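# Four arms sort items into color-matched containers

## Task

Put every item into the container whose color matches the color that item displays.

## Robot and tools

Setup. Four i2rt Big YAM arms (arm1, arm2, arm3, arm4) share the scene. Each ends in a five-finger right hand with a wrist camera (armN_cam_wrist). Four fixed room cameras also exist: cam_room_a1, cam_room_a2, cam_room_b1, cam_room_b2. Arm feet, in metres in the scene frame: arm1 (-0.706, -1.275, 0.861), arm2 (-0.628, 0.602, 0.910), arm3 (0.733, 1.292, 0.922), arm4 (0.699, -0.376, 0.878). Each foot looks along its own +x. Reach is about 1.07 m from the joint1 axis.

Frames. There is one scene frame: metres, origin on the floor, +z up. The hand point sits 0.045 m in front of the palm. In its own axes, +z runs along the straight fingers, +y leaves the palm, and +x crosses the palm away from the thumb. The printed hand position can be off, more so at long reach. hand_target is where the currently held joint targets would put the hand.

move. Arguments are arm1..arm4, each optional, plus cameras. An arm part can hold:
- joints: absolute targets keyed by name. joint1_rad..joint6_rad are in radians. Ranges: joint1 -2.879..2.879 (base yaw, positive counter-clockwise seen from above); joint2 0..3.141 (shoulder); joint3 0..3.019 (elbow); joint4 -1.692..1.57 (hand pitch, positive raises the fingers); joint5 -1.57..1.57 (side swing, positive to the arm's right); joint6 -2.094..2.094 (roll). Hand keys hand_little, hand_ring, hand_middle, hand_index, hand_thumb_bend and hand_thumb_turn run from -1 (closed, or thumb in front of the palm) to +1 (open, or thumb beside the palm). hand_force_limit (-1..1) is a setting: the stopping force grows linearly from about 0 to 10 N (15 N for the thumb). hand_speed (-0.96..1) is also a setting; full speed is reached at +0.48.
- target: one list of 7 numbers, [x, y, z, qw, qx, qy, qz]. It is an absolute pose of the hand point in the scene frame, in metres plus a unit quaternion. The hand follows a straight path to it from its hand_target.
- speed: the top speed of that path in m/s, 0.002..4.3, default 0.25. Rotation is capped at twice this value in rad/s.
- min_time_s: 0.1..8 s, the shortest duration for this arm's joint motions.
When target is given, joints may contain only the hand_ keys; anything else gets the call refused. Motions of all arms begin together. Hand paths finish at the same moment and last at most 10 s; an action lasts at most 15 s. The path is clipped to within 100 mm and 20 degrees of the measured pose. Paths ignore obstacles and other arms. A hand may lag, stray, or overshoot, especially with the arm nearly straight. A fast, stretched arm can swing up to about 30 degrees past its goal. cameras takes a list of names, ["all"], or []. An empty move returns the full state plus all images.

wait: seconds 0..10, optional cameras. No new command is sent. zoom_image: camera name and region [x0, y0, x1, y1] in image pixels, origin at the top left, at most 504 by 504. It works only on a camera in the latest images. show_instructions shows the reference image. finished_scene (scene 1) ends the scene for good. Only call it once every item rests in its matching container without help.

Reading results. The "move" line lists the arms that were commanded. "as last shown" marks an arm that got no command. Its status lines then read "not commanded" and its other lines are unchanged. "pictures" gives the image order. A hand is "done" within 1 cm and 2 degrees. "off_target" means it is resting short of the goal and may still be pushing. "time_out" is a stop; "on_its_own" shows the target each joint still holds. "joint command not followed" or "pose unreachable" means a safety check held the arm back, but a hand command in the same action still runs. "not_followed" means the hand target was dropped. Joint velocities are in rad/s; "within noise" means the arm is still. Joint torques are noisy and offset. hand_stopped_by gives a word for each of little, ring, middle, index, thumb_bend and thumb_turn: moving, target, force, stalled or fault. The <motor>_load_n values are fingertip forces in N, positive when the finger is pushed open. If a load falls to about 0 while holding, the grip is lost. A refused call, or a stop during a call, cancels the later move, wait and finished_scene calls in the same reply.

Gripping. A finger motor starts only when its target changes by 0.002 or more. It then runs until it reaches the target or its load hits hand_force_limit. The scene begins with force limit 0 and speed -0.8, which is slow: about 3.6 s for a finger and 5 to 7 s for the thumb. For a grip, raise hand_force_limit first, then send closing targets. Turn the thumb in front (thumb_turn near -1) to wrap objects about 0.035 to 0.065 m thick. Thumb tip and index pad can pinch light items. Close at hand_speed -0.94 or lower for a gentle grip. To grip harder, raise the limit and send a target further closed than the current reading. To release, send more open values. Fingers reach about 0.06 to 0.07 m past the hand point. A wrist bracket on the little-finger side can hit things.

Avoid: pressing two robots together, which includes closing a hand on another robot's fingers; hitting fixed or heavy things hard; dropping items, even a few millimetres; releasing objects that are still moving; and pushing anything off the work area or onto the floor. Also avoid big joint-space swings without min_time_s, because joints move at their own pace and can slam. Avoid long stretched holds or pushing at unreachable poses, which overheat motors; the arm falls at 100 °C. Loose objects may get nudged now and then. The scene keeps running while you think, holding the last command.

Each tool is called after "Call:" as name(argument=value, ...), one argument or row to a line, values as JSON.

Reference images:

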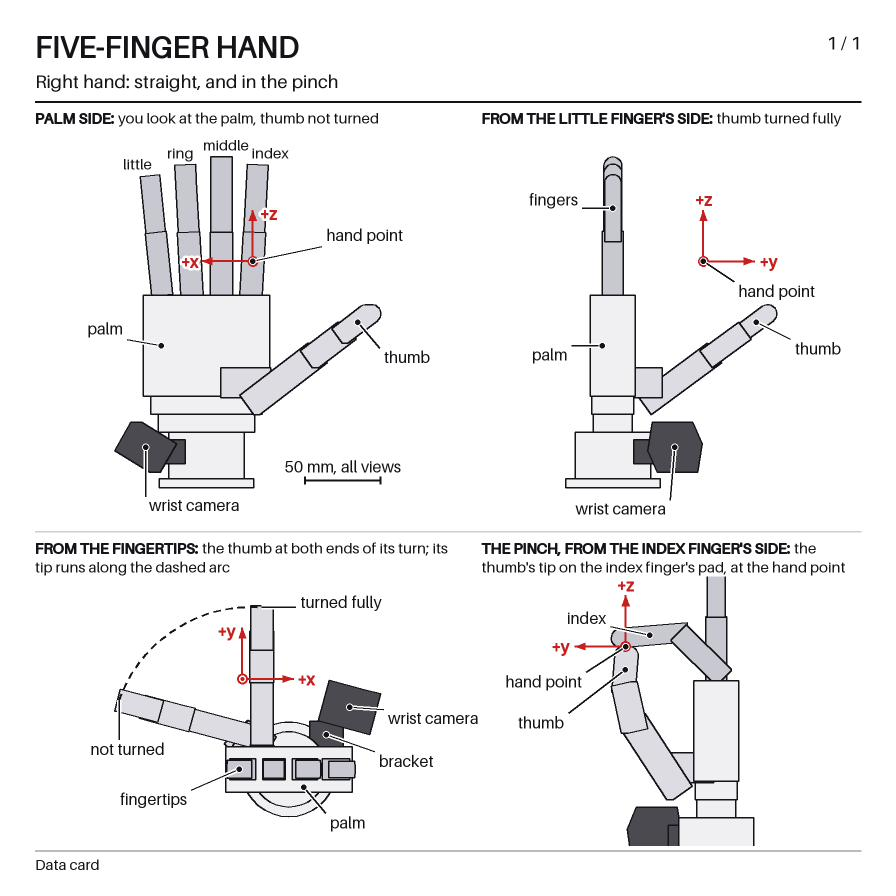

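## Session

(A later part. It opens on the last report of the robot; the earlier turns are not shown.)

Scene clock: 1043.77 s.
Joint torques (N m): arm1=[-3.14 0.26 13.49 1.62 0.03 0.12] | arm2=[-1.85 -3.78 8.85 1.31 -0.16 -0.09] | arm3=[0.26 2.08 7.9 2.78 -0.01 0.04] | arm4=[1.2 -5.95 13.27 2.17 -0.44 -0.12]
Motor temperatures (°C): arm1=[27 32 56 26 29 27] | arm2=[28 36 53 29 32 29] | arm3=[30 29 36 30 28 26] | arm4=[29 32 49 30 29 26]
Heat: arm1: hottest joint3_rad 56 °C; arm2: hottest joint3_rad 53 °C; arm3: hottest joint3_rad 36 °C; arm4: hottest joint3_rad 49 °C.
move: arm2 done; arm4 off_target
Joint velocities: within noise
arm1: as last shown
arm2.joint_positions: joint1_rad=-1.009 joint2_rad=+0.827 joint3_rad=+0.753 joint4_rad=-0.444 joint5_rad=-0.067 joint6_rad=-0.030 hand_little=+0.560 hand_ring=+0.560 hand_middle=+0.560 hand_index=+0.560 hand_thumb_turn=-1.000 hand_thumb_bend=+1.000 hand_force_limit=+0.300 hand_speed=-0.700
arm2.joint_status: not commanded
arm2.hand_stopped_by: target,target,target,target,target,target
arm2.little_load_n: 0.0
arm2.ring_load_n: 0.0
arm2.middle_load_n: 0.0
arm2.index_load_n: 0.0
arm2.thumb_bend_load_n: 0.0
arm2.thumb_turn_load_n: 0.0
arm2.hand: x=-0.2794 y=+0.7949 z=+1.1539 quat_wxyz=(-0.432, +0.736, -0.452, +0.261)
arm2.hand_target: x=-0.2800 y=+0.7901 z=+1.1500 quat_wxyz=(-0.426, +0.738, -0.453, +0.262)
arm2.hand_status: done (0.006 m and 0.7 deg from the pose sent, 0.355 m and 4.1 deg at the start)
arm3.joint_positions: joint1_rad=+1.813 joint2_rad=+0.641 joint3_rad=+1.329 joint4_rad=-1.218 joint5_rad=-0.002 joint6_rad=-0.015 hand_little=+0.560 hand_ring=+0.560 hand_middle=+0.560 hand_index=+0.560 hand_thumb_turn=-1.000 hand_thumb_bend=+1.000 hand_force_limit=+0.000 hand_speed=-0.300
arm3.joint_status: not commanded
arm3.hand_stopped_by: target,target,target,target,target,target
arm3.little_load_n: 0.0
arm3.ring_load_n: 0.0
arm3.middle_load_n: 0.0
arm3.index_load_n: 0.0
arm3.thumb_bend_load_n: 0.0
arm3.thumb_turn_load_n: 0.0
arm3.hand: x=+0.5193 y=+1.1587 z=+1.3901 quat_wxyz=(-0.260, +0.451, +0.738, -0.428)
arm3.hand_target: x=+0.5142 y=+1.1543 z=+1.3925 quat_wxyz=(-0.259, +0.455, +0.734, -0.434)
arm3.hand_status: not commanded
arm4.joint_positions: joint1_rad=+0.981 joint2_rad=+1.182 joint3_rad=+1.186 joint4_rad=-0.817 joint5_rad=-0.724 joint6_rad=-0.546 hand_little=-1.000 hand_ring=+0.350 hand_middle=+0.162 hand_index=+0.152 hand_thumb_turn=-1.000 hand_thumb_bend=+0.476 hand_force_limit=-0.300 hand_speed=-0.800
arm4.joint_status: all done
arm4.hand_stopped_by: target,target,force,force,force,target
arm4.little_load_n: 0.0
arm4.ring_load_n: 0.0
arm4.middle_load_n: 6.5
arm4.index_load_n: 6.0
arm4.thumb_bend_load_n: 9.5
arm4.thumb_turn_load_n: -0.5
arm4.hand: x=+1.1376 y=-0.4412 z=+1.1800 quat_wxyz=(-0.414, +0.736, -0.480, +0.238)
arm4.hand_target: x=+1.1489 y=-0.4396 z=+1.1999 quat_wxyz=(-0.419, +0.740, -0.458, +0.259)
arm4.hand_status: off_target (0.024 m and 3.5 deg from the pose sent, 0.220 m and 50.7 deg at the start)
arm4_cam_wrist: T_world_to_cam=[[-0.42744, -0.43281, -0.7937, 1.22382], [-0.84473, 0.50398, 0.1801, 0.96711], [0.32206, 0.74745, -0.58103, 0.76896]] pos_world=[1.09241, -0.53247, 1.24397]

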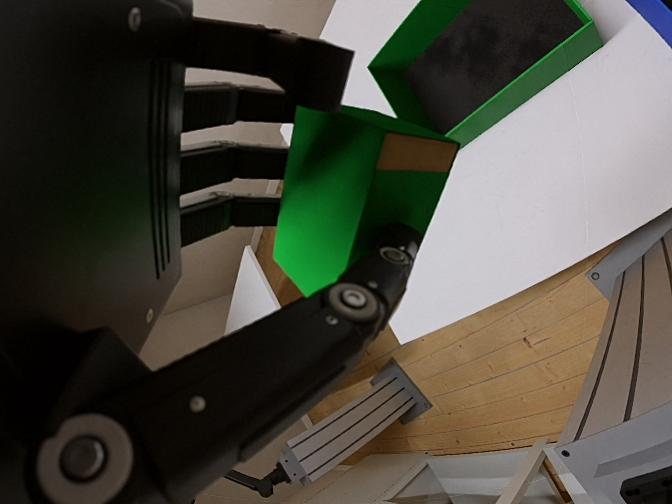

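Call:
move(
  arm4={"target": [1.355, -0.46, 1.10, 0.4187, -0.7401, 0.4580, -0.2591], "speed": 0.12},
  arm2={"joints": {"joint1_rad": -1.0, "joint2_rad": 0.65, "joint3_rad": 1.33, "joint4_rad": -1.2, "joint5_rad": 0, "joint6_rad": 0}, "min_time_s": 3.5},
  cameras=["arm4_cam_wrist", "cam_room_a1", "cam_room_a2"],
)

Call:
zoom_image(
  camera="cam_room_a1",
  region=[300, 200, 560, 430],
)

Call:
zoom_image(
  camera="cam_room_a2",
  region=[0, 250, 200, 504],
)

Scene clock: 1067.63 s.
Joint torques (N m): arm1=[-2.49 0.26 13.57 1.51 0.01 0.12] | arm2=[-0.38 0.79 11.75 1.29 0.03 0.07] | arm3=[0.38 2.14 7.9 2.78 0 0.04] | arm4=[1.08 -13.74 12.83 2.14 -0.23 0.15]
Motor temperatures (°C): arm1=[27 32 57 26 29 27] | arm2=[28 34 50 29 32 29] | arm3=[30 29 36 30 28 26] | arm4=[29 32 54 30 29 26]
Heat: arm1: hottest joint3_rad 57 °C; arm2: hottest joint3_rad 50 °C; arm3: hottest joint3_rad 36 °C; arm4: hottest joint3_rad 54 °C.
move: arm2 done; arm4 off_target
Joint velocities: within noise
arm1.joint_positions: joint1_rad=+2.017 joint2_rad=+0.657 joint3_rad=+1.275 joint4_rad=-1.192 joint5_rad=+0.002 joint6_rad=-0.009 hand_little=+0.560 hand_ring=+0.560 hand_middle=+0.560 hand_index=+0.560 hand_thumb_turn=-1.000 hand_thumb_bend=+1.000 hand_force_limit=+0.300 hand_speed=-0.700
arm1.joint_status: not commanded
arm1.hand_stopped_by: target,target,target,target,target,target
arm1.little_load_n: 0.0
arm1.ring_load_n: 0.0
arm1.middle_load_n: 0.0
arm1.index_load_n: 0.0
arm1.thumb_bend_load_n: 0.0
arm1.thumb_turn_load_n: 0.0
arm1.hand: x=-0.4830 y=-1.1256 z=+1.3023 quat_wxyz=(-0.409, +0.753, -0.452, +0.250)
arm1.hand_target: x=-0.4863 y=-1.1314 z=+1.3301 quat_wxyz=(-0.428, +0.736, -0.454, +0.263)
arm1.hand_status: not commanded
arm2.joint_positions: joint1_rad=-1.009 joint2_rad=+0.652 joint3_rad=+1.285 joint4_rad=-1.193 joint5_rad=-0.002 joint6_rad=-0.009 hand_little=+0.560 hand_ring=+0.560 hand_middle=+0.560 hand_index=+0.560 hand_thumb_turn=-1.000 hand_thumb_bend=+1.000 hand_force_limit=+0.300 hand_speed=-0.700
arm2.joint_status: all done
arm2.hand_stopped_by: target,target,target,target,target,target
arm2.little_load_n: -0.5
arm2.ring_load_n: 0.0
arm2.middle_load_n: 0.0
arm2.index_load_n: 0.0
arm2.thumb_bend_load_n: 0.0
arm2.thumb_turn_load_n: 0.0
arm2.hand: x=-0.3974 y=+0.7328 z=+1.3578 quat_wxyz=(-0.404, +0.731, -0.479, +0.270)
arm2.hand_target: x=-0.4020 y=+0.7336 z=+1.3795 quat_wxyz=(-0.420, +0.723, -0.474, +0.276)
arm2.hand_status: not commanded
arm3: as last shown
arm4.joint_positions: joint1_rad=+1.096 joint2_rad=+1.711 joint3_rad=+1.478 joint4_rad=-0.511 joint5_rad=-0.642 joint6_rad=-0.468 hand_little=-1.000 hand_ring=+0.350 hand_middle=+0.162 hand_index=+0.152 hand_thumb_turn=-1.000 hand_thumb_bend=+0.476 hand_force_limit=-0.300 hand_speed=-0.800
arm4.joint_status: not commanded
arm4.hand_stopped_by: target,target,force,force,force,target
arm4.little_load_n: 0.0
arm4.ring_load_n: 0.0
arm4.middle_load_n: 6.5
arm4.index_load_n: 6.5
arm4.thumb_bend_load_n: 9.5
arm4.thumb_turn_load_n: 0.0
arm4.hand: x=+1.3388 y=-0.4643 z=+1.0836 quat_wxyz=(-0.411, +0.742, -0.469, +0.245)
arm4.hand_target: x=+1.3539 y=-0.4598 z=+1.1003 quat_wxyz=(-0.419, +0.740, -0.458, +0.259)
arm4.hand_status: off_target (0.023 m and 2.3 deg from the pose sent, 0.232 m and 3.5 deg at the start)
arm4_cam_wrist: T_world_to_cam=[[-0.41131, -0.4548, -0.78993, 1.18744], [-0.85407, 0.49505, 0.15968, 1.19662], [0.31843, 0.74033, -0.59205, 0.67881]] pos_world=[1.29424, -0.55489, 1.1488]

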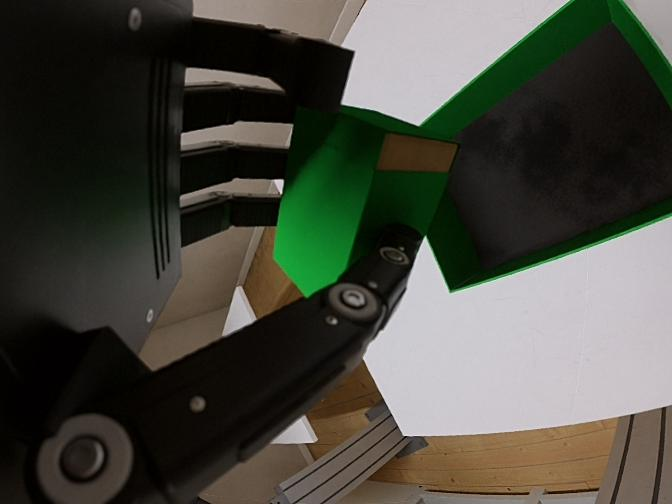

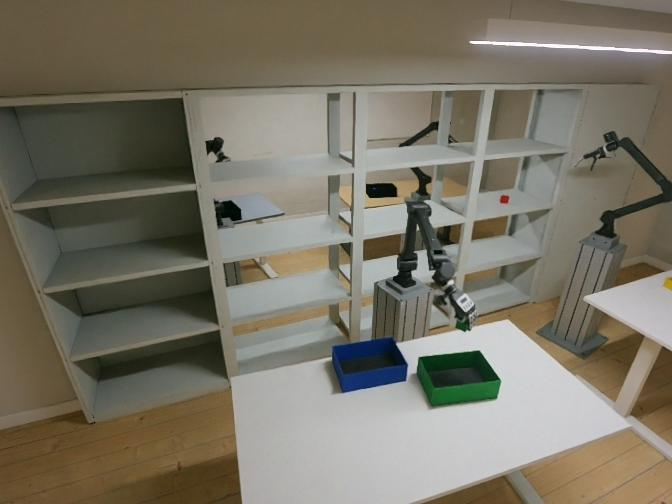

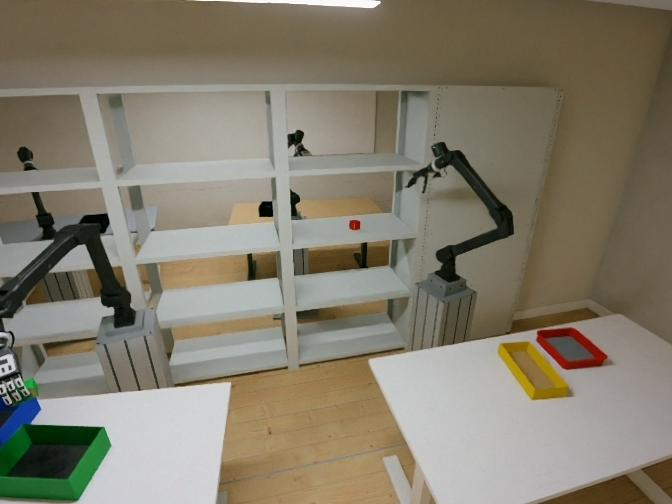

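Scaled by 1.938 from the camera's image (finer frame: 960x720).

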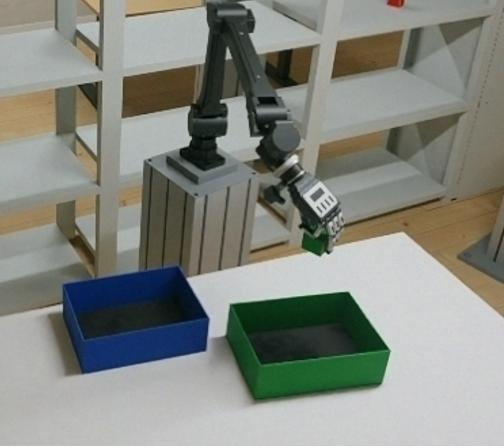

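Scaled by 1.984 from the camera's image (finer frame: 960x720).

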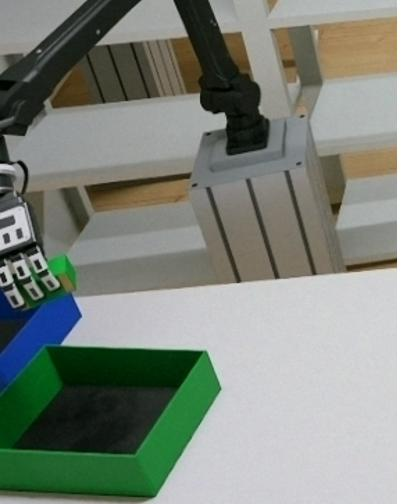

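Call:
zoom_image(
  camera="arm4_cam_wrist",
  region=[400, 0, 672, 310],
)

Scaled by 1.626 from the camera's image (finer frame: 960x720).

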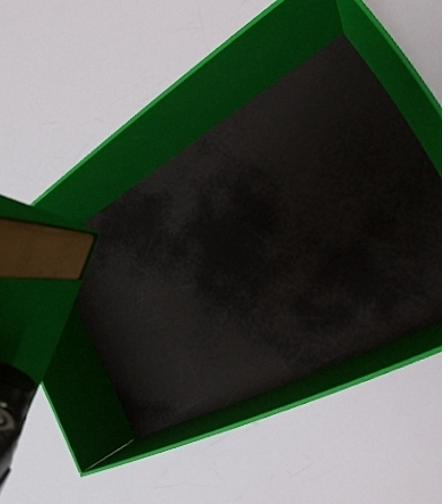

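Call:
move(
  arm4={"target": [1.374, -0.449, 0.95, 0.4187, -0.7401, 0.4580, -0.2591], "speed": 0.1},
  cameras=["arm4_cam_wrist", "cam_room_a1", "cam_room_a2"],
)

Call:
zoom_image(
  camera="cam_room_a1",
  region=[400, 300, 530, 420],
)

Call:
zoom_image(
  camera="cam_room_a2",
  region=[0, 350, 150, 504],
)

Scene clock: 1091.40 s.
Joint torques (N m): arm1=[-2.78 0.73 13.57 1.65 0 0.11] | arm2=[-0.5 0.73 11.89 1.25 0.02 0.09] | arm3=[0.32 1.96 7.91 2.8 0.01 0.05] | arm4=[2.08 -14.1 8.54 2.37 -0.23 0.11]
Motor temperatures (°C): arm1=[27 32 57 26 29 27] | arm2=[28 33 49 29 32 29] | arm3=[30 29 36 30 28 26] | arm4=[29 33 56 30 29 26]
Heat: arm1: hottest joint3_rad 57 °C; arm2: hottest joint3_rad 49 °C; arm3: hottest joint3_rad 36 °C; arm4: hottest joint3_rad 56 °C.
move: arm4 off_target
Joint velocities: within noise
arm1, arm2, arm3: as last shown
arm2.little_load_n: 0.0
arm4.joint_positions: joint1_rad=+1.124 joint2_rad=+1.888 joint3_rad=+1.347 joint4_rad=-0.153 joint5_rad=-0.620 joint6_rad=-0.445 hand_little=-1.000 hand_ring=+0.350 hand_middle=+0.162 hand_index=+0.152 hand_thumb_turn=-1.000 hand_thumb_bend=+0.476 hand_force_limit=-0.300 hand_speed=-0.800
arm4.joint_status: not commanded
arm4.hand_stopped_by: target,target,force,force,force,target
arm4.little_load_n: 0.0
arm4.ring_load_n: 0.0
arm4.middle_load_n: 6.5
arm4.index_load_n: 6.0
arm4.thumb_bend_load_n: 9.5
arm4.thumb_turn_load_n: 0.0
arm4.hand: x=+1.3693 y=-0.4579 z=+0.9535 quat_wxyz=(-0.415, +0.740, -0.461, +0.260)
arm4.hand_target: x=+1.3737 y=-0.4490 z=+0.9500 quat_wxyz=(-0.419, +0.740, -0.458, +0.259)
arm4.hand_status: off_target (0.011 m and 0.6 deg from the pose sent, 0.139 m and 2.3 deg at the start)
arm4_cam_wrist: T_world_to_cam=[[-0.38399, -0.46406, -0.79825, 1.06647], [-0.8587, 0.49726, 0.12399, 1.28163], [0.3394, 0.73306, -0.58943, 0.55285]] pos_world=[1.32242, -0.54768, 1.01826]

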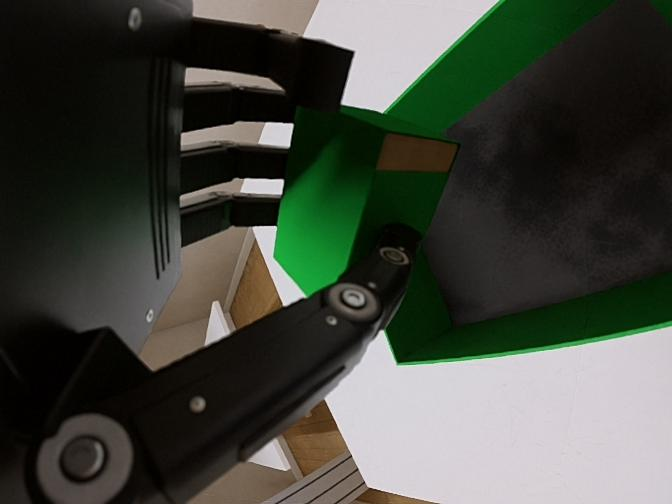

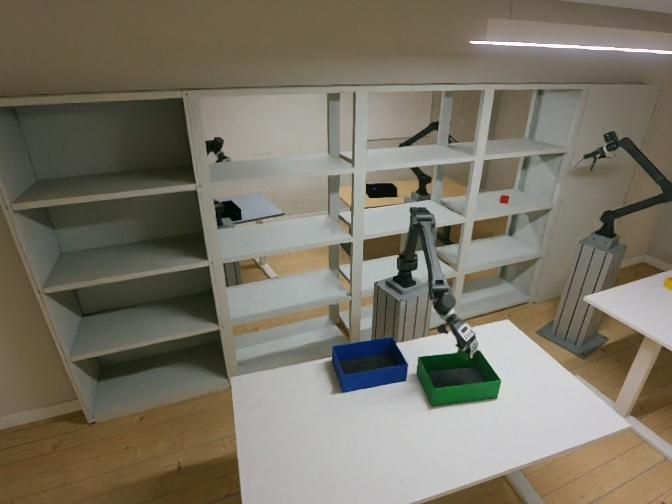

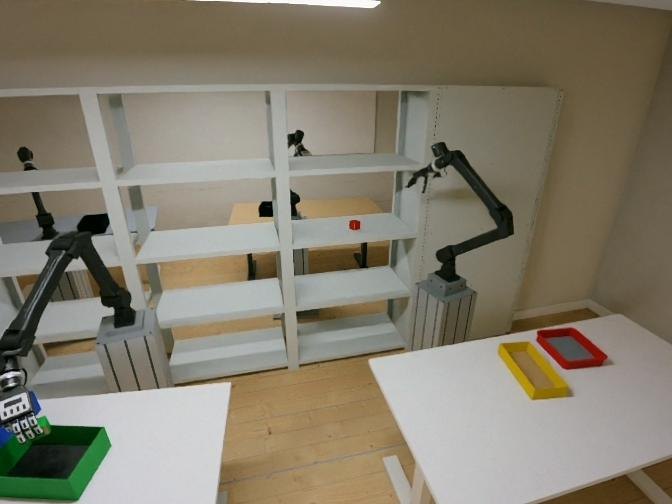

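Scaled by 3.877 from the camera's image (finer frame: 960x720).

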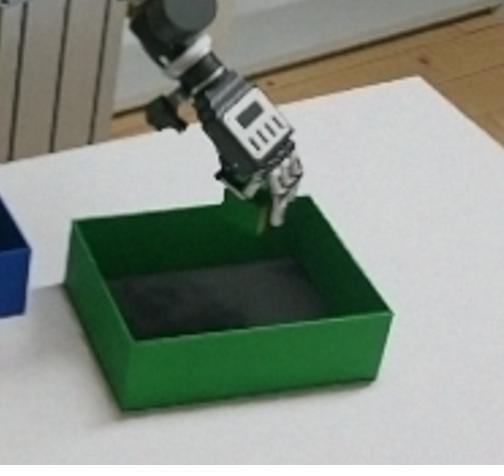

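Scaled by 3.273 from the camera's image (finer frame: 960x720).

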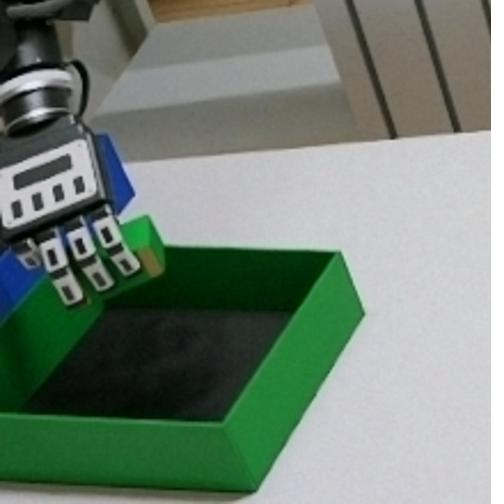

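Call:
wait(
  seconds=0.1,
  cameras=["cam_room_b1", "cam_room_b2", "cam_room_a1", "cam_room_a2"],
)

Call:
zoom_image(
  camera="cam_room_b2",
  region=[240, 200, 380, 270],
)

Call:
zoom_image(
  camera="cam_room_b1",
  region=[250, 200, 500, 330],
)

Scene clock: 1136.60 s.
Joint torques (N m): arm1=[-2.61 0.73 13.56 1.55 0.01 0.1] | arm2=[-0.67 0.73 11.89 1.28 0.02 0.07] | arm3=[0.38 2.14 7.9 2.76 0 0.05] | arm4=[2.2 -13.33 8.5 2.29 -0.21 0.14]
Motor temperatures (°C): arm1=[27 32 58 26 29 27] | arm2=[28 32 49 29 32 29] | arm3=[30 29 36 30 28 26] | arm4=[29 36 47 30 29 26]
Heat: arm1: hottest joint3_rad 58 °C; arm2: hottest joint3_rad 49 °C; arm3: hottest joint3_rad 36 °C; arm4: hottest joint3_rad 47 °C.
Joint velocities: within noise
arm1.joint_positions: joint1_rad=+2.017 joint2_rad=+0.657 joint3_rad=+1.275 joint4_rad=-1.192 joint5_rad=+0.002 joint6_rad=-0.009 hand_little=+0.560 hand_ring=+0.560 hand_middle=+0.560 hand_index=+0.560 hand_thumb_turn=-1.000 hand_thumb_bend=+1.000 hand_force_limit=+0.300 hand_speed=-0.700
arm1.joint_status: not commanded
arm1.hand_stopped_by: target,target,target,target,target,target
arm1.little_load_n: 0.0
arm1.ring_load_n: 0.0
arm1.middle_load_n: 0.0
arm1.index_load_n: 0.0
arm1.thumb_bend_load_n: 0.0
arm1.thumb_turn_load_n: 0.0
arm1.hand: x=-0.4830 y=-1.1256 z=+1.3023 quat_wxyz=(-0.409, +0.753, -0.452, +0.250)
arm1.hand_target: x=-0.4863 y=-1.1314 z=+1.3301 quat_wxyz=(-0.428, +0.736, -0.454, +0.263)
arm1.hand_status: not commanded
arm2.joint_positions: joint1_rad=-1.009 joint2_rad=+0.652 joint3_rad=+1.285 joint4_rad=-1.193 joint5_rad=-0.002 joint6_rad=-0.009 hand_little=+0.560 hand_ring=+0.560 hand_middle=+0.560 hand_index=+0.560 hand_thumb_turn=-1.000 hand_thumb_bend=+1.000 hand_force_limit=+0.300 hand_speed=-0.700
arm2.joint_status: not commanded
arm2.hand_stopped_by: target,target,target,target,target,target
arm2.little_load_n: 0.0
arm2.ring_load_n: 0.0
arm2.middle_load_n: 0.0
arm2.index_load_n: 0.0
arm2.thumb_bend_load_n: 0.0
arm2.thumb_turn_load_n: 0.0
arm2.hand: x=-0.3974 y=+0.7328 z=+1.3578 quat_wxyz=(-0.404, +0.731, -0.479, +0.270)
arm2.hand_target: x=-0.4020 y=+0.7336 z=+1.3795 quat_wxyz=(-0.420, +0.723, -0.474, +0.276)
arm2.hand_status: not commanded
arm3.joint_positions: joint1_rad=+1.813 joint2_rad=+0.641 joint3_rad=+1.329 joint4_rad=-1.218 joint5_rad=-0.002 joint6_rad=-0.015 hand_little=+0.560 hand_ring=+0.560 hand_middle=+0.560 hand_index=+0.560 hand_thumb_turn=-1.000 hand_thumb_bend=+1.000 hand_force_limit=+0.000 hand_speed=-0.300
arm3.joint_status: not commanded
arm3.hand_stopped_by: target,target,target,target,target,target
arm3.little_load_n: 0.0
arm3.ring_load_n: 0.0
arm3.middle_load_n: 0.0
arm3.index_load_n: 0.0
arm3.thumb_bend_load_n: 0.0
arm3.thumb_turn_load_n: 0.0
arm3.hand: x=+0.5193 y=+1.1587 z=+1.3901 quat_wxyz=(-0.260, +0.451, +0.738, -0.428)
arm3.hand_target: x=+0.5142 y=+1.1543 z=+1.3925 quat_wxyz=(-0.259, +0.455, +0.734, -0.434)
arm3.hand_status: not commanded
arm4.joint_positions: joint1_rad=+1.124 joint2_rad=+1.888 joint3_rad=+1.347 joint4_rad=-0.153 joint5_rad=-0.620 joint6_rad=-0.445 hand_little=-1.000 hand_ring=+0.350 hand_middle=+0.162 hand_index=+0.152 hand_thumb_turn=-1.000 hand_thumb_bend=+0.476 hand_force_limit=-0.300 hand_speed=-0.800
arm4.joint_status: not commanded
arm4.hand_stopped_by: target,target,force,force,force,target
arm4.little_load_n: 0.0
arm4.ring_load_n: 0.0
arm4.middle_load_n: 6.5
arm4.index_load_n: 6.0
arm4.thumb_bend_load_n: 9.5
arm4.thumb_turn_load_n: 0.0
arm4.hand: x=+1.3693 y=-0.4579 z=+0.9535 quat_wxyz=(-0.415, +0.740, -0.461, +0.260)
arm4.hand_target: x=+1.3737 y=-0.4490 z=+0.9500 quat_wxyz=(-0.419, +0.740, -0.458, +0.259)
arm4.hand_status: off_target (0.011 m and 0.6 deg from the pose sent, 0.139 m and 2.3 deg at the start)
wait: 0.10 s; at rest from the start
pictures: cam_room_a1, cam_room_a2, cam_room_b1, cam_room_b2

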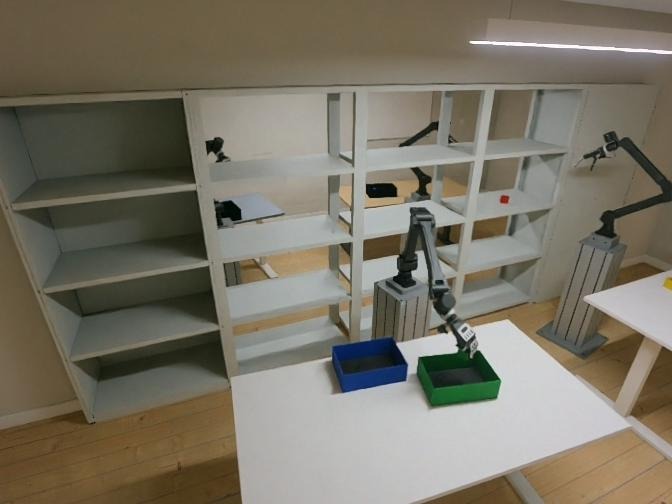

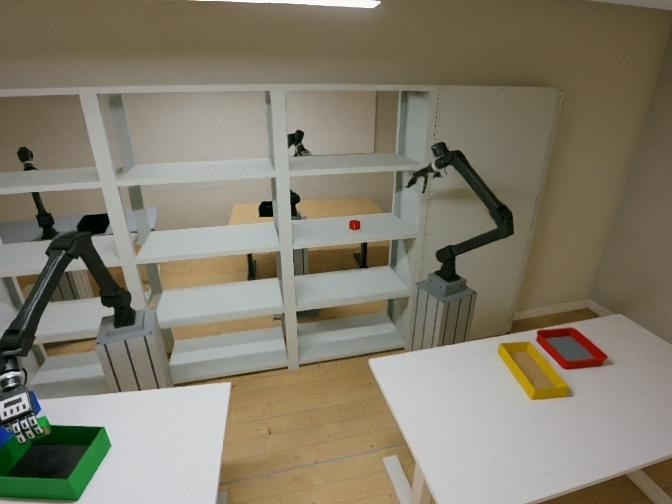

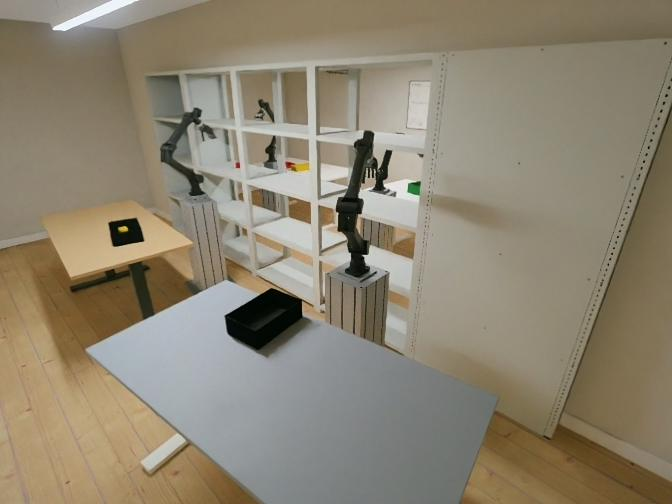

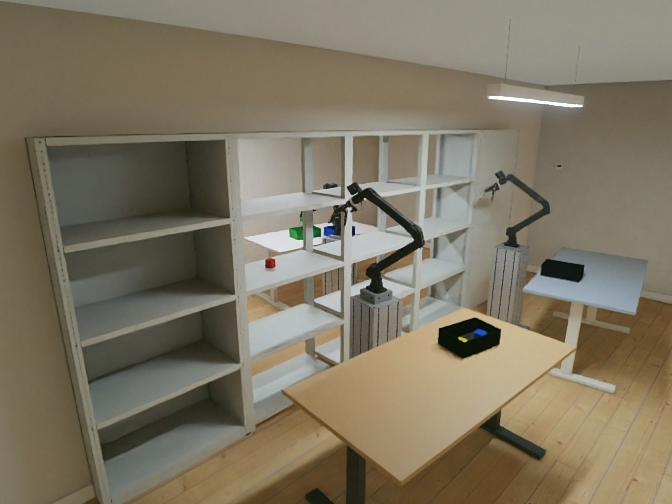

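Scaled by 3.600 from the camera's image (finer frame: 960x720).

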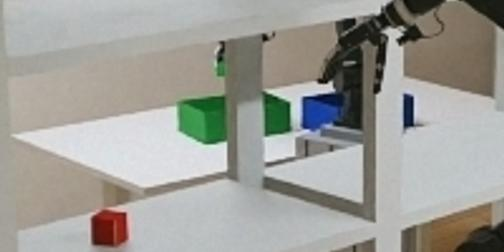

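Scaled by 2.016 from the camera's image (finer frame: 960x720).

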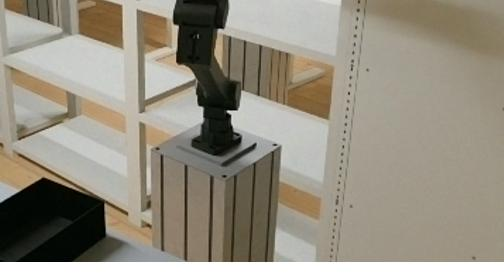

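Call:
move(
  arm4={"target": [1.368, -0.441, 0.865, 0.4187, -0.7401, 0.4580, -0.2591], "speed": 0.08},
  cameras=["arm4_cam_wrist", "cam_room_a1", "cam_room_a2"],
)

Call:
zoom_image(
  camera="cam_room_a1",
  region=[400, 300, 530, 420],
)

Call:
zoom_image(
  camera="cam_room_a2",
  region=[0, 350, 150, 504],
)

Scene clock: 1192.17 s.
Joint torques (N m): arm1=[-2.55 0.03 13.57 1.54 0.02 0.07] | arm2=[-0.79 0.79 11.86 1.21 0.02 0.07] | arm3=[0.32 2.08 7.91 2.81 0 0.05] | arm4=[1.38 -13.8 7.27 2.3 -0.23 0.1]
Motor temperatures (°C): arm1=[27 32 58 26 29 27] | arm2=[28 32 50 29 32 29] | arm3=[30 29 36 30 28 26] | arm4=[29 37 45 30 29 26]
Heat: arm1: hottest joint3_rad 58 °C; arm2: hottest joint3_rad 50 °C; arm3: hottest joint3_rad 36 °C; arm4: hottest joint3_rad 45 °C.
move: arm4 off_target
Joint velocities: within noise
arm1, arm2, arm3: as last shown
arm3.middle_load_n: -0.5
arm3.thumb_bend_load_n: -0.5
arm4.joint_positions: joint1_rad=+1.135 joint2_rad=+2.002 joint3_rad=+1.263 joint4_rad=+0.053 joint5_rad=-0.612 joint6_rad=-0.437 hand_little=-1.000 hand_ring=+0.350 hand_middle=+0.162 hand_index=+0.152 hand_thumb_turn=-1.000 hand_thumb_bend=+0.476 hand_force_limit=-0.300 hand_speed=-0.800
arm4.joint_status: not commanded
arm4.hand_stopped_by: target,target,force,force,force,target
arm4.little_load_n: 0.0
arm4.ring_load_n: 0.0
arm4.middle_load_n: 6.5
arm4.index_load_n: 6.0
arm4.thumb_bend_load_n: 9.5
arm4.thumb_turn_load_n: 0.0
arm4.hand: x=+1.3651 y=-0.4503 z=+0.8710 quat_wxyz=(-0.416, +0.740, -0.460, +0.262)
arm4.hand_target: x=+1.3677 y=-0.4410 z=+0.8650 quat_wxyz=(-0.419, +0.740, -0.458, +0.259)
arm4.hand_status: off_target (0.011 m and 0.5 deg from the pose sent, 0.090 m and 0.6 deg at the start)
arm4_cam_wrist: T_world_to_cam=[[-0.38067, -0.46513, -0.79922, 0.99828], [-0.85929, 0.49723, 0.1199, 1.28883], [0.34163, 0.7324, -0.58896, 0.49639]] pos_world=[1.31791, -0.54008, 0.93566]

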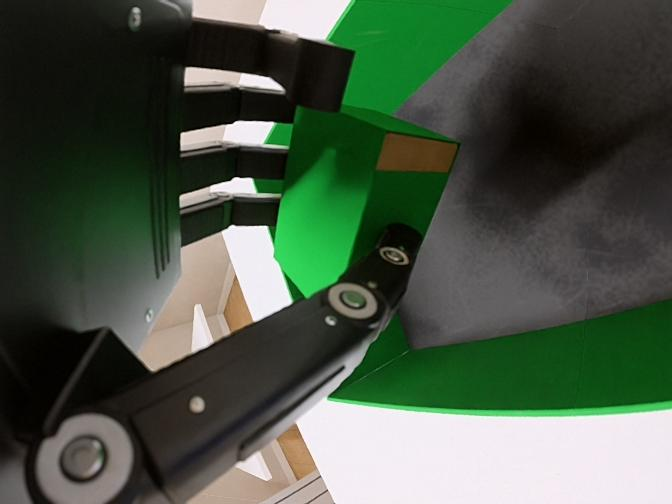

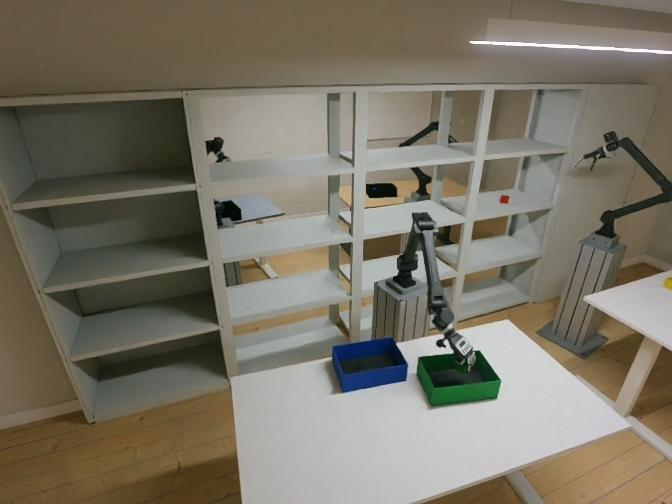

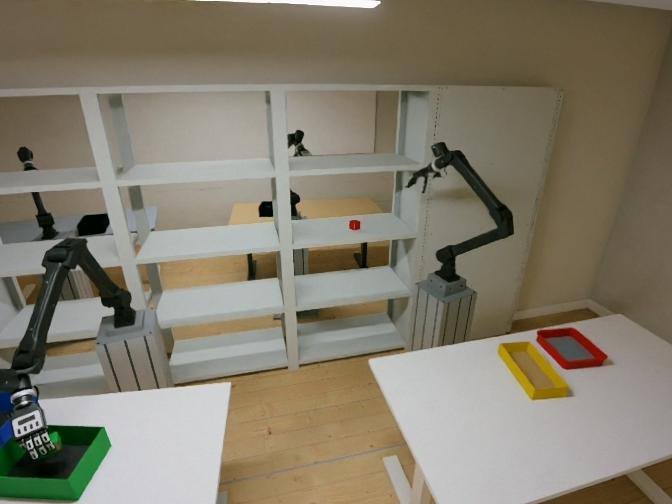

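Scaled by 3.877 from the camera's image (finer frame: 960x720).

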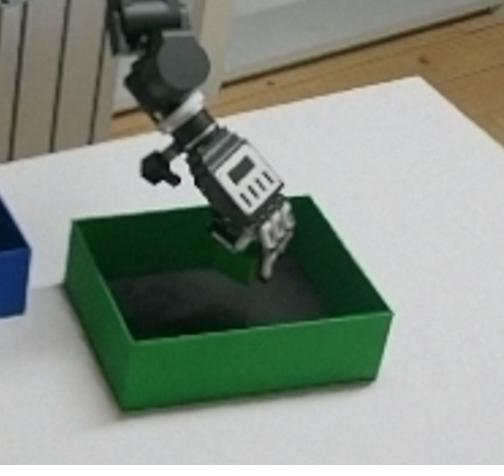

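Scaled by 3.273 from the camera's image (finer frame: 960x720).

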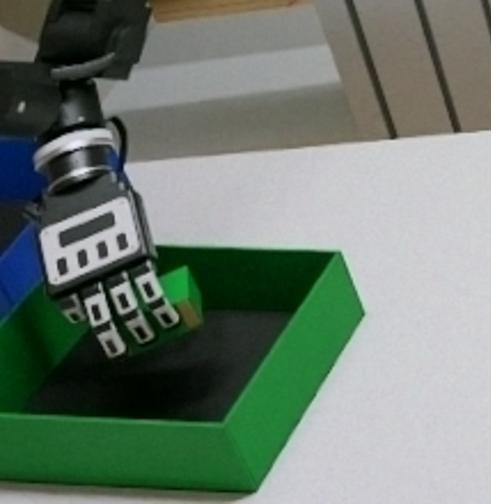

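Call:
move(
  arm4={"target": [1.360, -0.439, 0.815, 0.4187, -0.7401, 0.4580, -0.2591], "speed": 0.06},
  cameras=["arm4_cam_wrist", "cam_room_a1", "cam_room_a2"],
)

Call:
zoom_image(
  camera="cam_room_a1",
  region=[400, 300, 530, 420],
)

Call:
zoom_image(
  camera="cam_room_a2",
  region=[0, 350, 150, 504],
)

Scene clock: 1200.43 s.
Joint torques (N m): arm1=[-2.26 0.56 13.49 1.74 0.06 0.12] | arm2=[-0.15 0.5 11.88 1.26 0.02 0.1] | arm3=[0.38 2.08 7.91 2.77 0 0.05] | arm4=[1.44 -13.57 6.32 2.13 -0.22 0.15]
Motor temperatures (°C): arm1=[27 32 58 26 29 27] | arm2=[28 32 50 29 32 29] | arm3=[30 29 36 30 28 26] | arm4=[29 37 45 30 29 26]
Heat: arm1: hottest joint3_rad 58 °C; arm2: hottest joint3_rad 50 °C; arm3: hottest joint3_rad 36 °C; arm4: hottest joint3_rad 45 °C.
move: arm4 off_target
Joint velocities: within noise
arm1, arm2, arm3: as last shown
arm3.middle_load_n: 0.0
arm3.index_load_n: 0.5
arm3.thumb_bend_load_n: 0.0
arm4.joint_positions: joint1_rad=+1.135 joint2_rad=+2.079 joint3_rad=+1.226 joint4_rad=+0.171 joint5_rad=-0.612 joint6_rad=-0.437 hand_little=-1.000 hand_ring=+0.350 hand_middle=+0.162 hand_index=+0.152 hand_thumb_turn=-1.000 hand_thumb_bend=+0.476 hand_force_limit=-0.300 hand_speed=-0.800
arm4.joint_status: not commanded
arm4.hand_stopped_by: target,target,force,force,force,target
arm4.little_load_n: 0.0
arm4.ring_load_n: 0.0
arm4.middle_load_n: 6.0
arm4.index_load_n: 6.0
arm4.thumb_bend_load_n: 9.5
arm4.thumb_turn_load_n: 0.0
arm4.hand: x=+1.3588 y=-0.4487 z=+0.8233 quat_wxyz=(-0.416, +0.739, -0.459, +0.264)
arm4.hand_target: x=+1.3596 y=-0.4390 z=+0.8151 quat_wxyz=(-0.419, +0.740, -0.458, +0.259)
arm4.hand_status: off_target (0.013 m and 0.6 deg from the pose sent, 0.057 m and 0.6 deg at the start)
arm4_cam_wrist: T_world_to_cam=[[-0.37739, -0.46611, -0.8002, 0.95444], [-0.85978, 0.49737, 0.11578, 1.2925], [0.34403, 0.73169, -0.58845, 0.46522]] pos_world=[1.31141, -0.53838, 0.88785]

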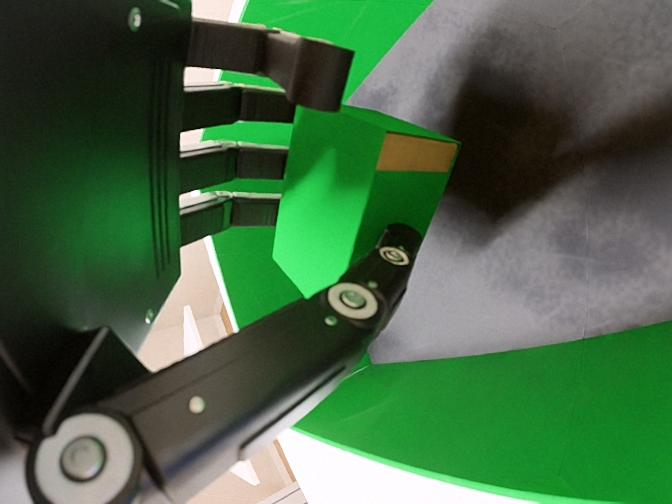

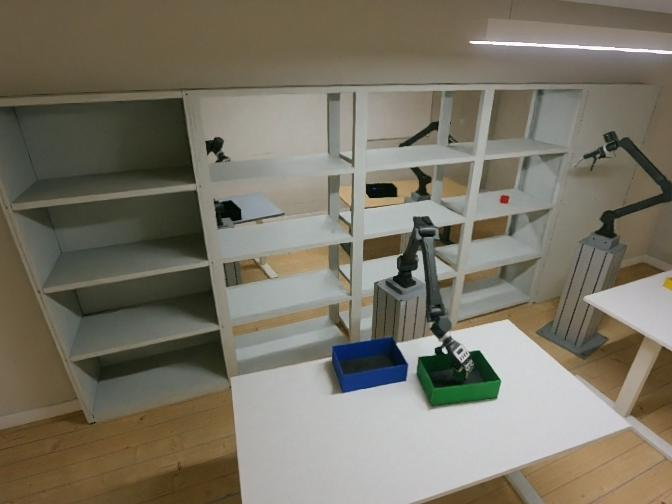

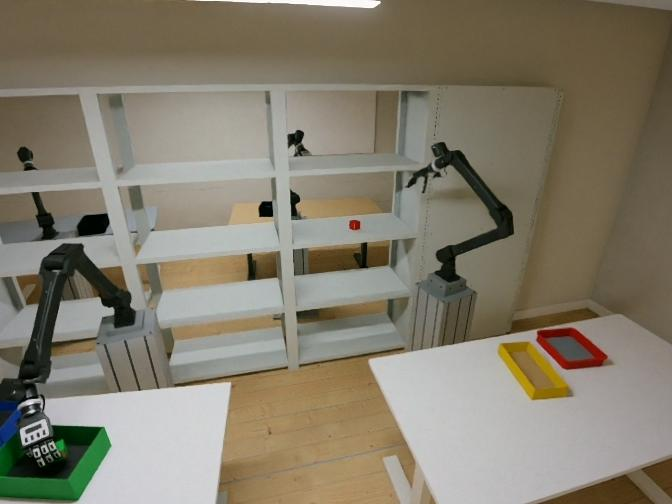

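Scaled by 3.877 from the camera's image (finer frame: 960x720).

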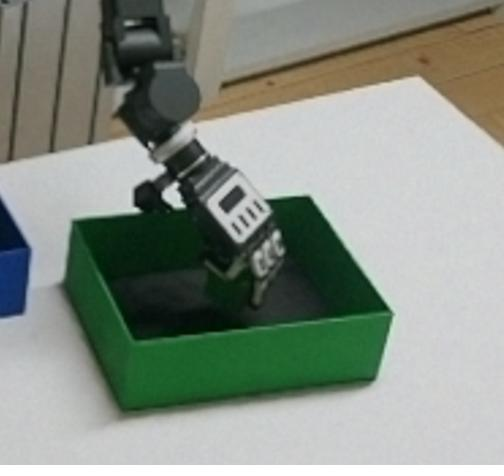

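Scaled by 3.273 from the camera's image (finer frame: 960x720).

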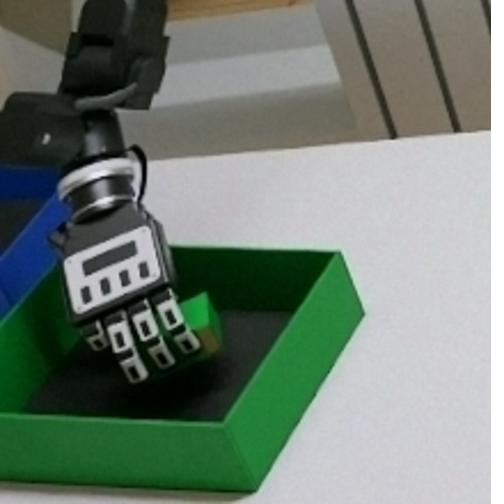

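Call:
move(
  arm4={"target": [1.361, -0.439, 0.780, 0.4187, -0.7401, 0.4580, -0.2591], "speed": 0.05},
  cameras=["arm4_cam_wrist", "cam_room_a1"],
)

Call:
zoom_image(
  camera="cam_room_a1",
  region=[400, 300, 530, 420],
)

Scene clock: 1208.83 s.
Joint torques (N m): arm1=[-2.84 0.91 13.49 1.55 0.05 0.14] | arm2=[-0.38 0.56 11.82 1.24 0.04 0.08] | arm3=[0.32 2.14 7.92 2.78 0 0.04] | arm4=[1.96 -14.15 6.67 2.48 -0.2 0.19]
Motor temperatures (°C): arm1=[27 32 59 26 29 27] | arm2=[28 31 50 29 32 29] | arm3=[30 29 36 30 28 26] | arm4=[29 36 45 30 29 26]
Heat: arm1: hottest joint3_rad 59 °C; arm2: hottest joint3_rad 50 °C; arm3: hottest joint3_rad 36 °C; arm4: hottest joint3_rad 45 °C.
move: arm4 off_target
Joint velocities: within noise
arm1, arm2, arm3: as last shown
arm3.index_load_n: 0.0
arm3.thumb_turn_load_n: -0.5
arm4.joint_positions: joint1_rad=+1.135 joint2_rad=+2.153 joint3_rad=+1.226 joint4_rad=+0.239 joint5_rad=-0.611 joint6_rad=-0.436 hand_little=-1.000 hand_ring=+0.350 hand_middle=+0.162 hand_index=+0.152 hand_thumb_turn=-1.000 hand_thumb_bend=+0.476 hand_force_limit=-0.300 hand_speed=-0.800
arm4.joint_status: not commanded
arm4.hand_stopped_by: target,target,force,force,force,target
arm4.little_load_n: 0.0
arm4.ring_load_n: 0.0
arm4.middle_load_n: 6.0
arm4.index_load_n: 6.0
arm4.thumb_bend_load_n: 9.5
arm4.thumb_turn_load_n: 0.0
arm4.hand: x=+1.3573 y=-0.4485 z=+0.7858 quat_wxyz=(-0.415, +0.740, -0.461, +0.261)
arm4.hand_target: x=+1.3607 y=-0.4390 z=+0.7801 quat_wxyz=(-0.419, +0.740, -0.458, +0.259)
arm4.hand_status: off_target (0.012 m and 0.6 deg from the pose sent, 0.045 m and 0.7 deg at the start)
arm4_cam_wrist: T_world_to_cam=[[-0.38285, -0.4643, -0.79866, 0.93092], [-0.85856, 0.49797, 0.12207, 1.28913], [0.34103, 0.73243, -0.58928, 0.44858]] pos_world=[1.31021, -0.53828, 0.85046]

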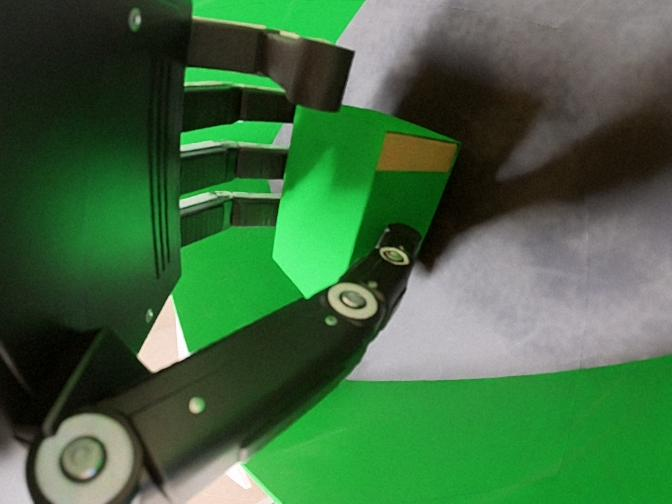

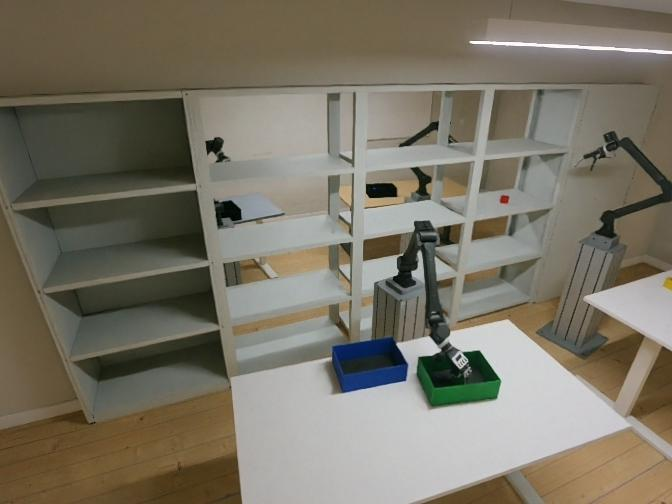

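Scaled by 3.877 from the camera's image (finer frame: 960x720).

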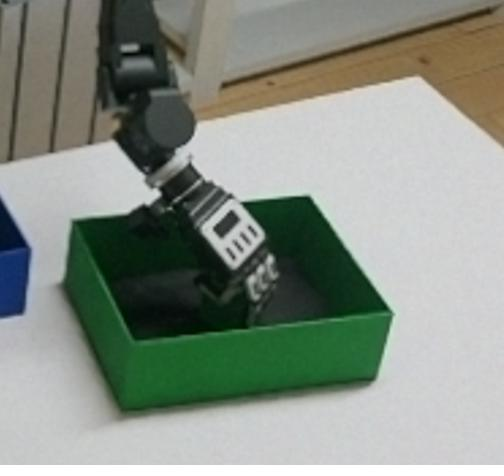

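Call:
move(
  arm4={"target": [1.361, -0.439, 0.768, 0.4187, -0.7401, 0.4580, -0.2591], "speed": 0.04},
  cameras=["arm4_cam_wrist"],
)

Scene clock: 1211.83 s.
Joint torques (N m): arm1=[-2.67 0.5 13.45 1.69 0.03 0.1] | arm2=[-0.21 0.56 11.79 1.17 0.01 0.07] | arm3=[0.38 2.08 7.95 2.78 0 0.05] | arm4=[1.96 -14.56 6.58 2.43 -0.22 0.16]
Motor temperatures (°C): arm1=[27 32 59 26 29 27] | arm2=[28 31 50 29 32 29] | arm3=[30 29 36 30 28 26] | arm4=[29 36 45 30 29 26]
Heat: arm1: hottest joint3_rad 59 °C; arm2: hottest joint3_rad 50 °C; arm3: hottest joint3_rad 36 °C; arm4: hottest joint3_rad 45 °C.
move: arm4 off_target
Joint velocities: within noise
arm1, arm2, arm3: as last shown
arm3.thumb_turn_load_n: 0.0
arm4.joint_positions: joint1_rad=+1.135 joint2_rad=+2.177 joint3_rad=+1.226 joint4_rad=+0.261 joint5_rad=-0.611 joint6_rad=-0.436 hand_little=-1.000 hand_ring=+0.350 hand_middle=+0.162 hand_index=+0.152 hand_thumb_turn=-1.000 hand_thumb_bend=+0.476 hand_force_limit=-0.300 hand_speed=-0.800
arm4.joint_status: not commanded
arm4.hand_stopped_by: target,target,force,force,force,target
arm4.little_load_n: 0.0
arm4.ring_load_n: 0.0
arm4.middle_load_n: 6.0
arm4.index_load_n: 6.0
arm4.thumb_bend_load_n: 9.5
arm4.thumb_turn_load_n: 0.0
arm4.hand: x=+1.3560 y=-0.4482 z=+0.7733 quat_wxyz=(-0.415, +0.740, -0.461, +0.260)
arm4.hand_target: x=+1.3606 y=-0.4390 z=+0.7681 quat_wxyz=(-0.419, +0.740, -0.458, +0.259)
arm4.hand_status: off_target (0.012 m and 0.6 deg from the pose sent, 0.021 m and 0.6 deg at the start)
arm4_cam_wrist: T_world_to_cam=[[-0.38525, -0.4636, -0.79791, 0.92358], [-0.85816, 0.49791, 0.12505, 1.28655], [0.33931, 0.73291, -0.58966, 0.44434]] pos_world=[1.30911, -0.53808, 0.83806]

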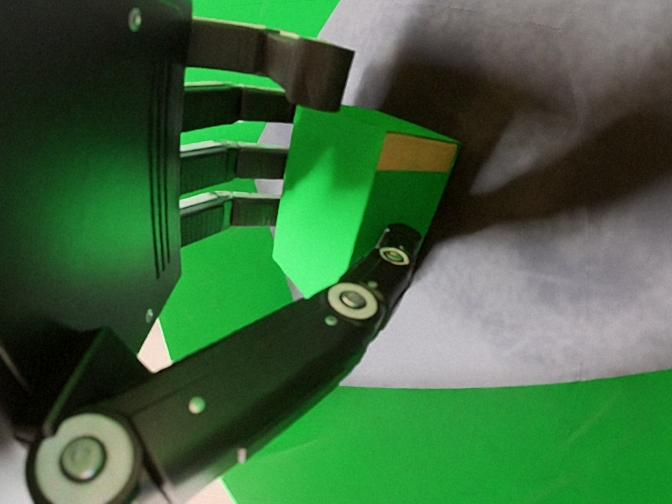

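Call:
move(
  arm4={"target": [1.361, -0.439, 0.759, 0.4187, -0.7401, 0.4580, -0.2591], "speed": 0.03},
)

Call:
move(
  arm4={"target": [1.361, -0.439, 0.752, 0.4187, -0.7401, 0.4580, -0.2591], "speed": 0.03},
  cameras=["arm4_cam_wrist"],
)

Scene clock: 1214.30 s.
Joint torques (N m): arm1=[-2.37 0.97 13.63 1.61 0.02 0.14] | arm2=[-0.44 0.56 11.81 1.32 0.02 0.08] | arm3=[0.38 2.14 7.9 2.76 -0.01 0.05] | arm4=[1.85 -13.74 6.79 2.24 -0.12 0.12]
Motor temperatures (°C): arm1=[27 32 59 26 29 27] | arm2=[28 31 50 29 32 29] | arm3=[30 29 36 30 28 26] | arm4=[29 36 45 30 29 26]
Heat: arm1: hottest joint3_rad 59 °C; arm2: hottest joint3_rad 50 °C; arm3: hottest joint3_rad 36 °C; arm4: hottest joint3_rad 45 °C.
move: arm4 off_target
Joint velocities: within noise
arm1, arm2, arm3: as last shown
arm1.thumb_turn_load_n: 0.5
arm2.index_load_n: -0.5
arm4.joint_positions: joint1_rad=+1.135 joint2_rad=+2.186 joint3_rad=+1.226 joint4_rad=+0.281 joint5_rad=-0.611 joint6_rad=-0.436 hand_little=-1.000 hand_ring=+0.350 hand_middle=+0.162 hand_index=+0.152 hand_thumb_turn=-1.000 hand_thumb_bend=+0.476 hand_force_limit=-0.300 hand_speed=-0.800
arm4.joint_status: not commanded
arm4.hand_stopped_by: target,target,force,force,force,target
arm4.little_load_n: 0.0
arm4.ring_load_n: 0.0
arm4.middle_load_n: 6.0
arm4.index_load_n: 6.5
arm4.thumb_bend_load_n: 9.5
arm4.thumb_turn_load_n: 0.0
arm4.hand: x=+1.3579 y=-0.4485 z=+0.7704 quat_wxyz=(-0.416, +0.739, -0.459, +0.265)
arm4.hand_target: x=+1.3604 y=-0.4388 z=+0.7592 quat_wxyz=(-0.419, +0.740, -0.458, +0.259)
arm4.hand_status: off_target (0.015 m and 0.7 deg from the pose sent, 0.018 m and 0.6 deg at the start)
pictures: none

Scene clock: 1215.27 s.
Joint torques (N m): arm1=[-2.49 0.85 13.52 1.42 0.01 0.11] | arm2=[-0.26 0.67 11.74 1.28 0 0.07] | arm3=[0.32 2.08 7.91 2.78 0 0.05] | arm4=[2.32 -13.16 7.12 1.87 -0.21 0.11]
Motor temperatures (°C): arm1=[27 32 59 26 29 27] | arm2=[28 31 50 29 32 29] | arm3=[30 29 36 30 28 26] | arm4=[29 36 45 30 29 26]
Heat: arm1: hottest joint3_rad 59 °C; arm2: hottest joint3_rad 50 °C; arm3: hottest joint3_rad 36 °C; arm4: hottest joint3_rad 45 °C.
move: arm4 off_target
Joint velocities: within noise
arm1, arm2, arm3: as last shown
arm1.thumb_turn_load_n: 0.0
arm2.index_load_n: 0.0
arm4.joint_positions: joint1_rad=+1.135 joint2_rad=+2.191 joint3_rad=+1.226 joint4_rad=+0.298 joint5_rad=-0.611 joint6_rad=-0.435 hand_little=-1.000 hand_ring=+0.350 hand_middle=+0.162 hand_index=+0.152 hand_thumb_turn=-1.000 hand_thumb_bend=+0.476 hand_force_limit=-0.300 hand_speed=-0.800
arm4.joint_status: not commanded
arm4.hand_stopped_by: target,target,force,force,force,target
arm4.little_load_n: 0.0
arm4.ring_load_n: 0.0
arm4.middle_load_n: 6.0
arm4.index_load_n: 7.0
arm4.thumb_bend_load_n: 9.0
arm4.thumb_turn_load_n: 0.0
arm4.hand: x=+1.3598 y=-0.4490 z=+0.7696 quat_wxyz=(-0.418, +0.738, -0.456, +0.269)
arm4.hand_target: x=+1.3600 y=-0.4389 z=+0.7523 quat_wxyz=(-0.419, +0.740, -0.458, +0.259)
arm4.hand_status: off_target (0.020 m and 1.2 deg from the pose sent, 0.021 m and 0.7 deg at the start)
arm4_cam_wrist: T_world_to_cam=[[-0.36799, -0.46792, -0.80351, 0.90058], [-0.8606, 0.4986, 0.10379, 1.31062], [0.35207, 0.7297, -0.58617, 0.4199]] pos_world=[1.3115, -0.53847, 0.83373]

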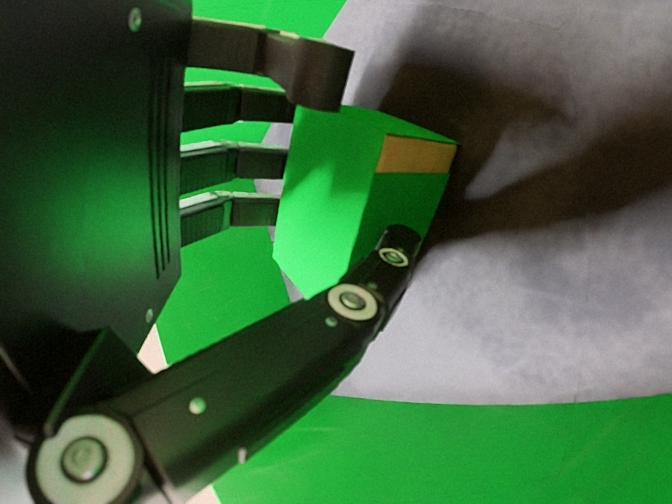

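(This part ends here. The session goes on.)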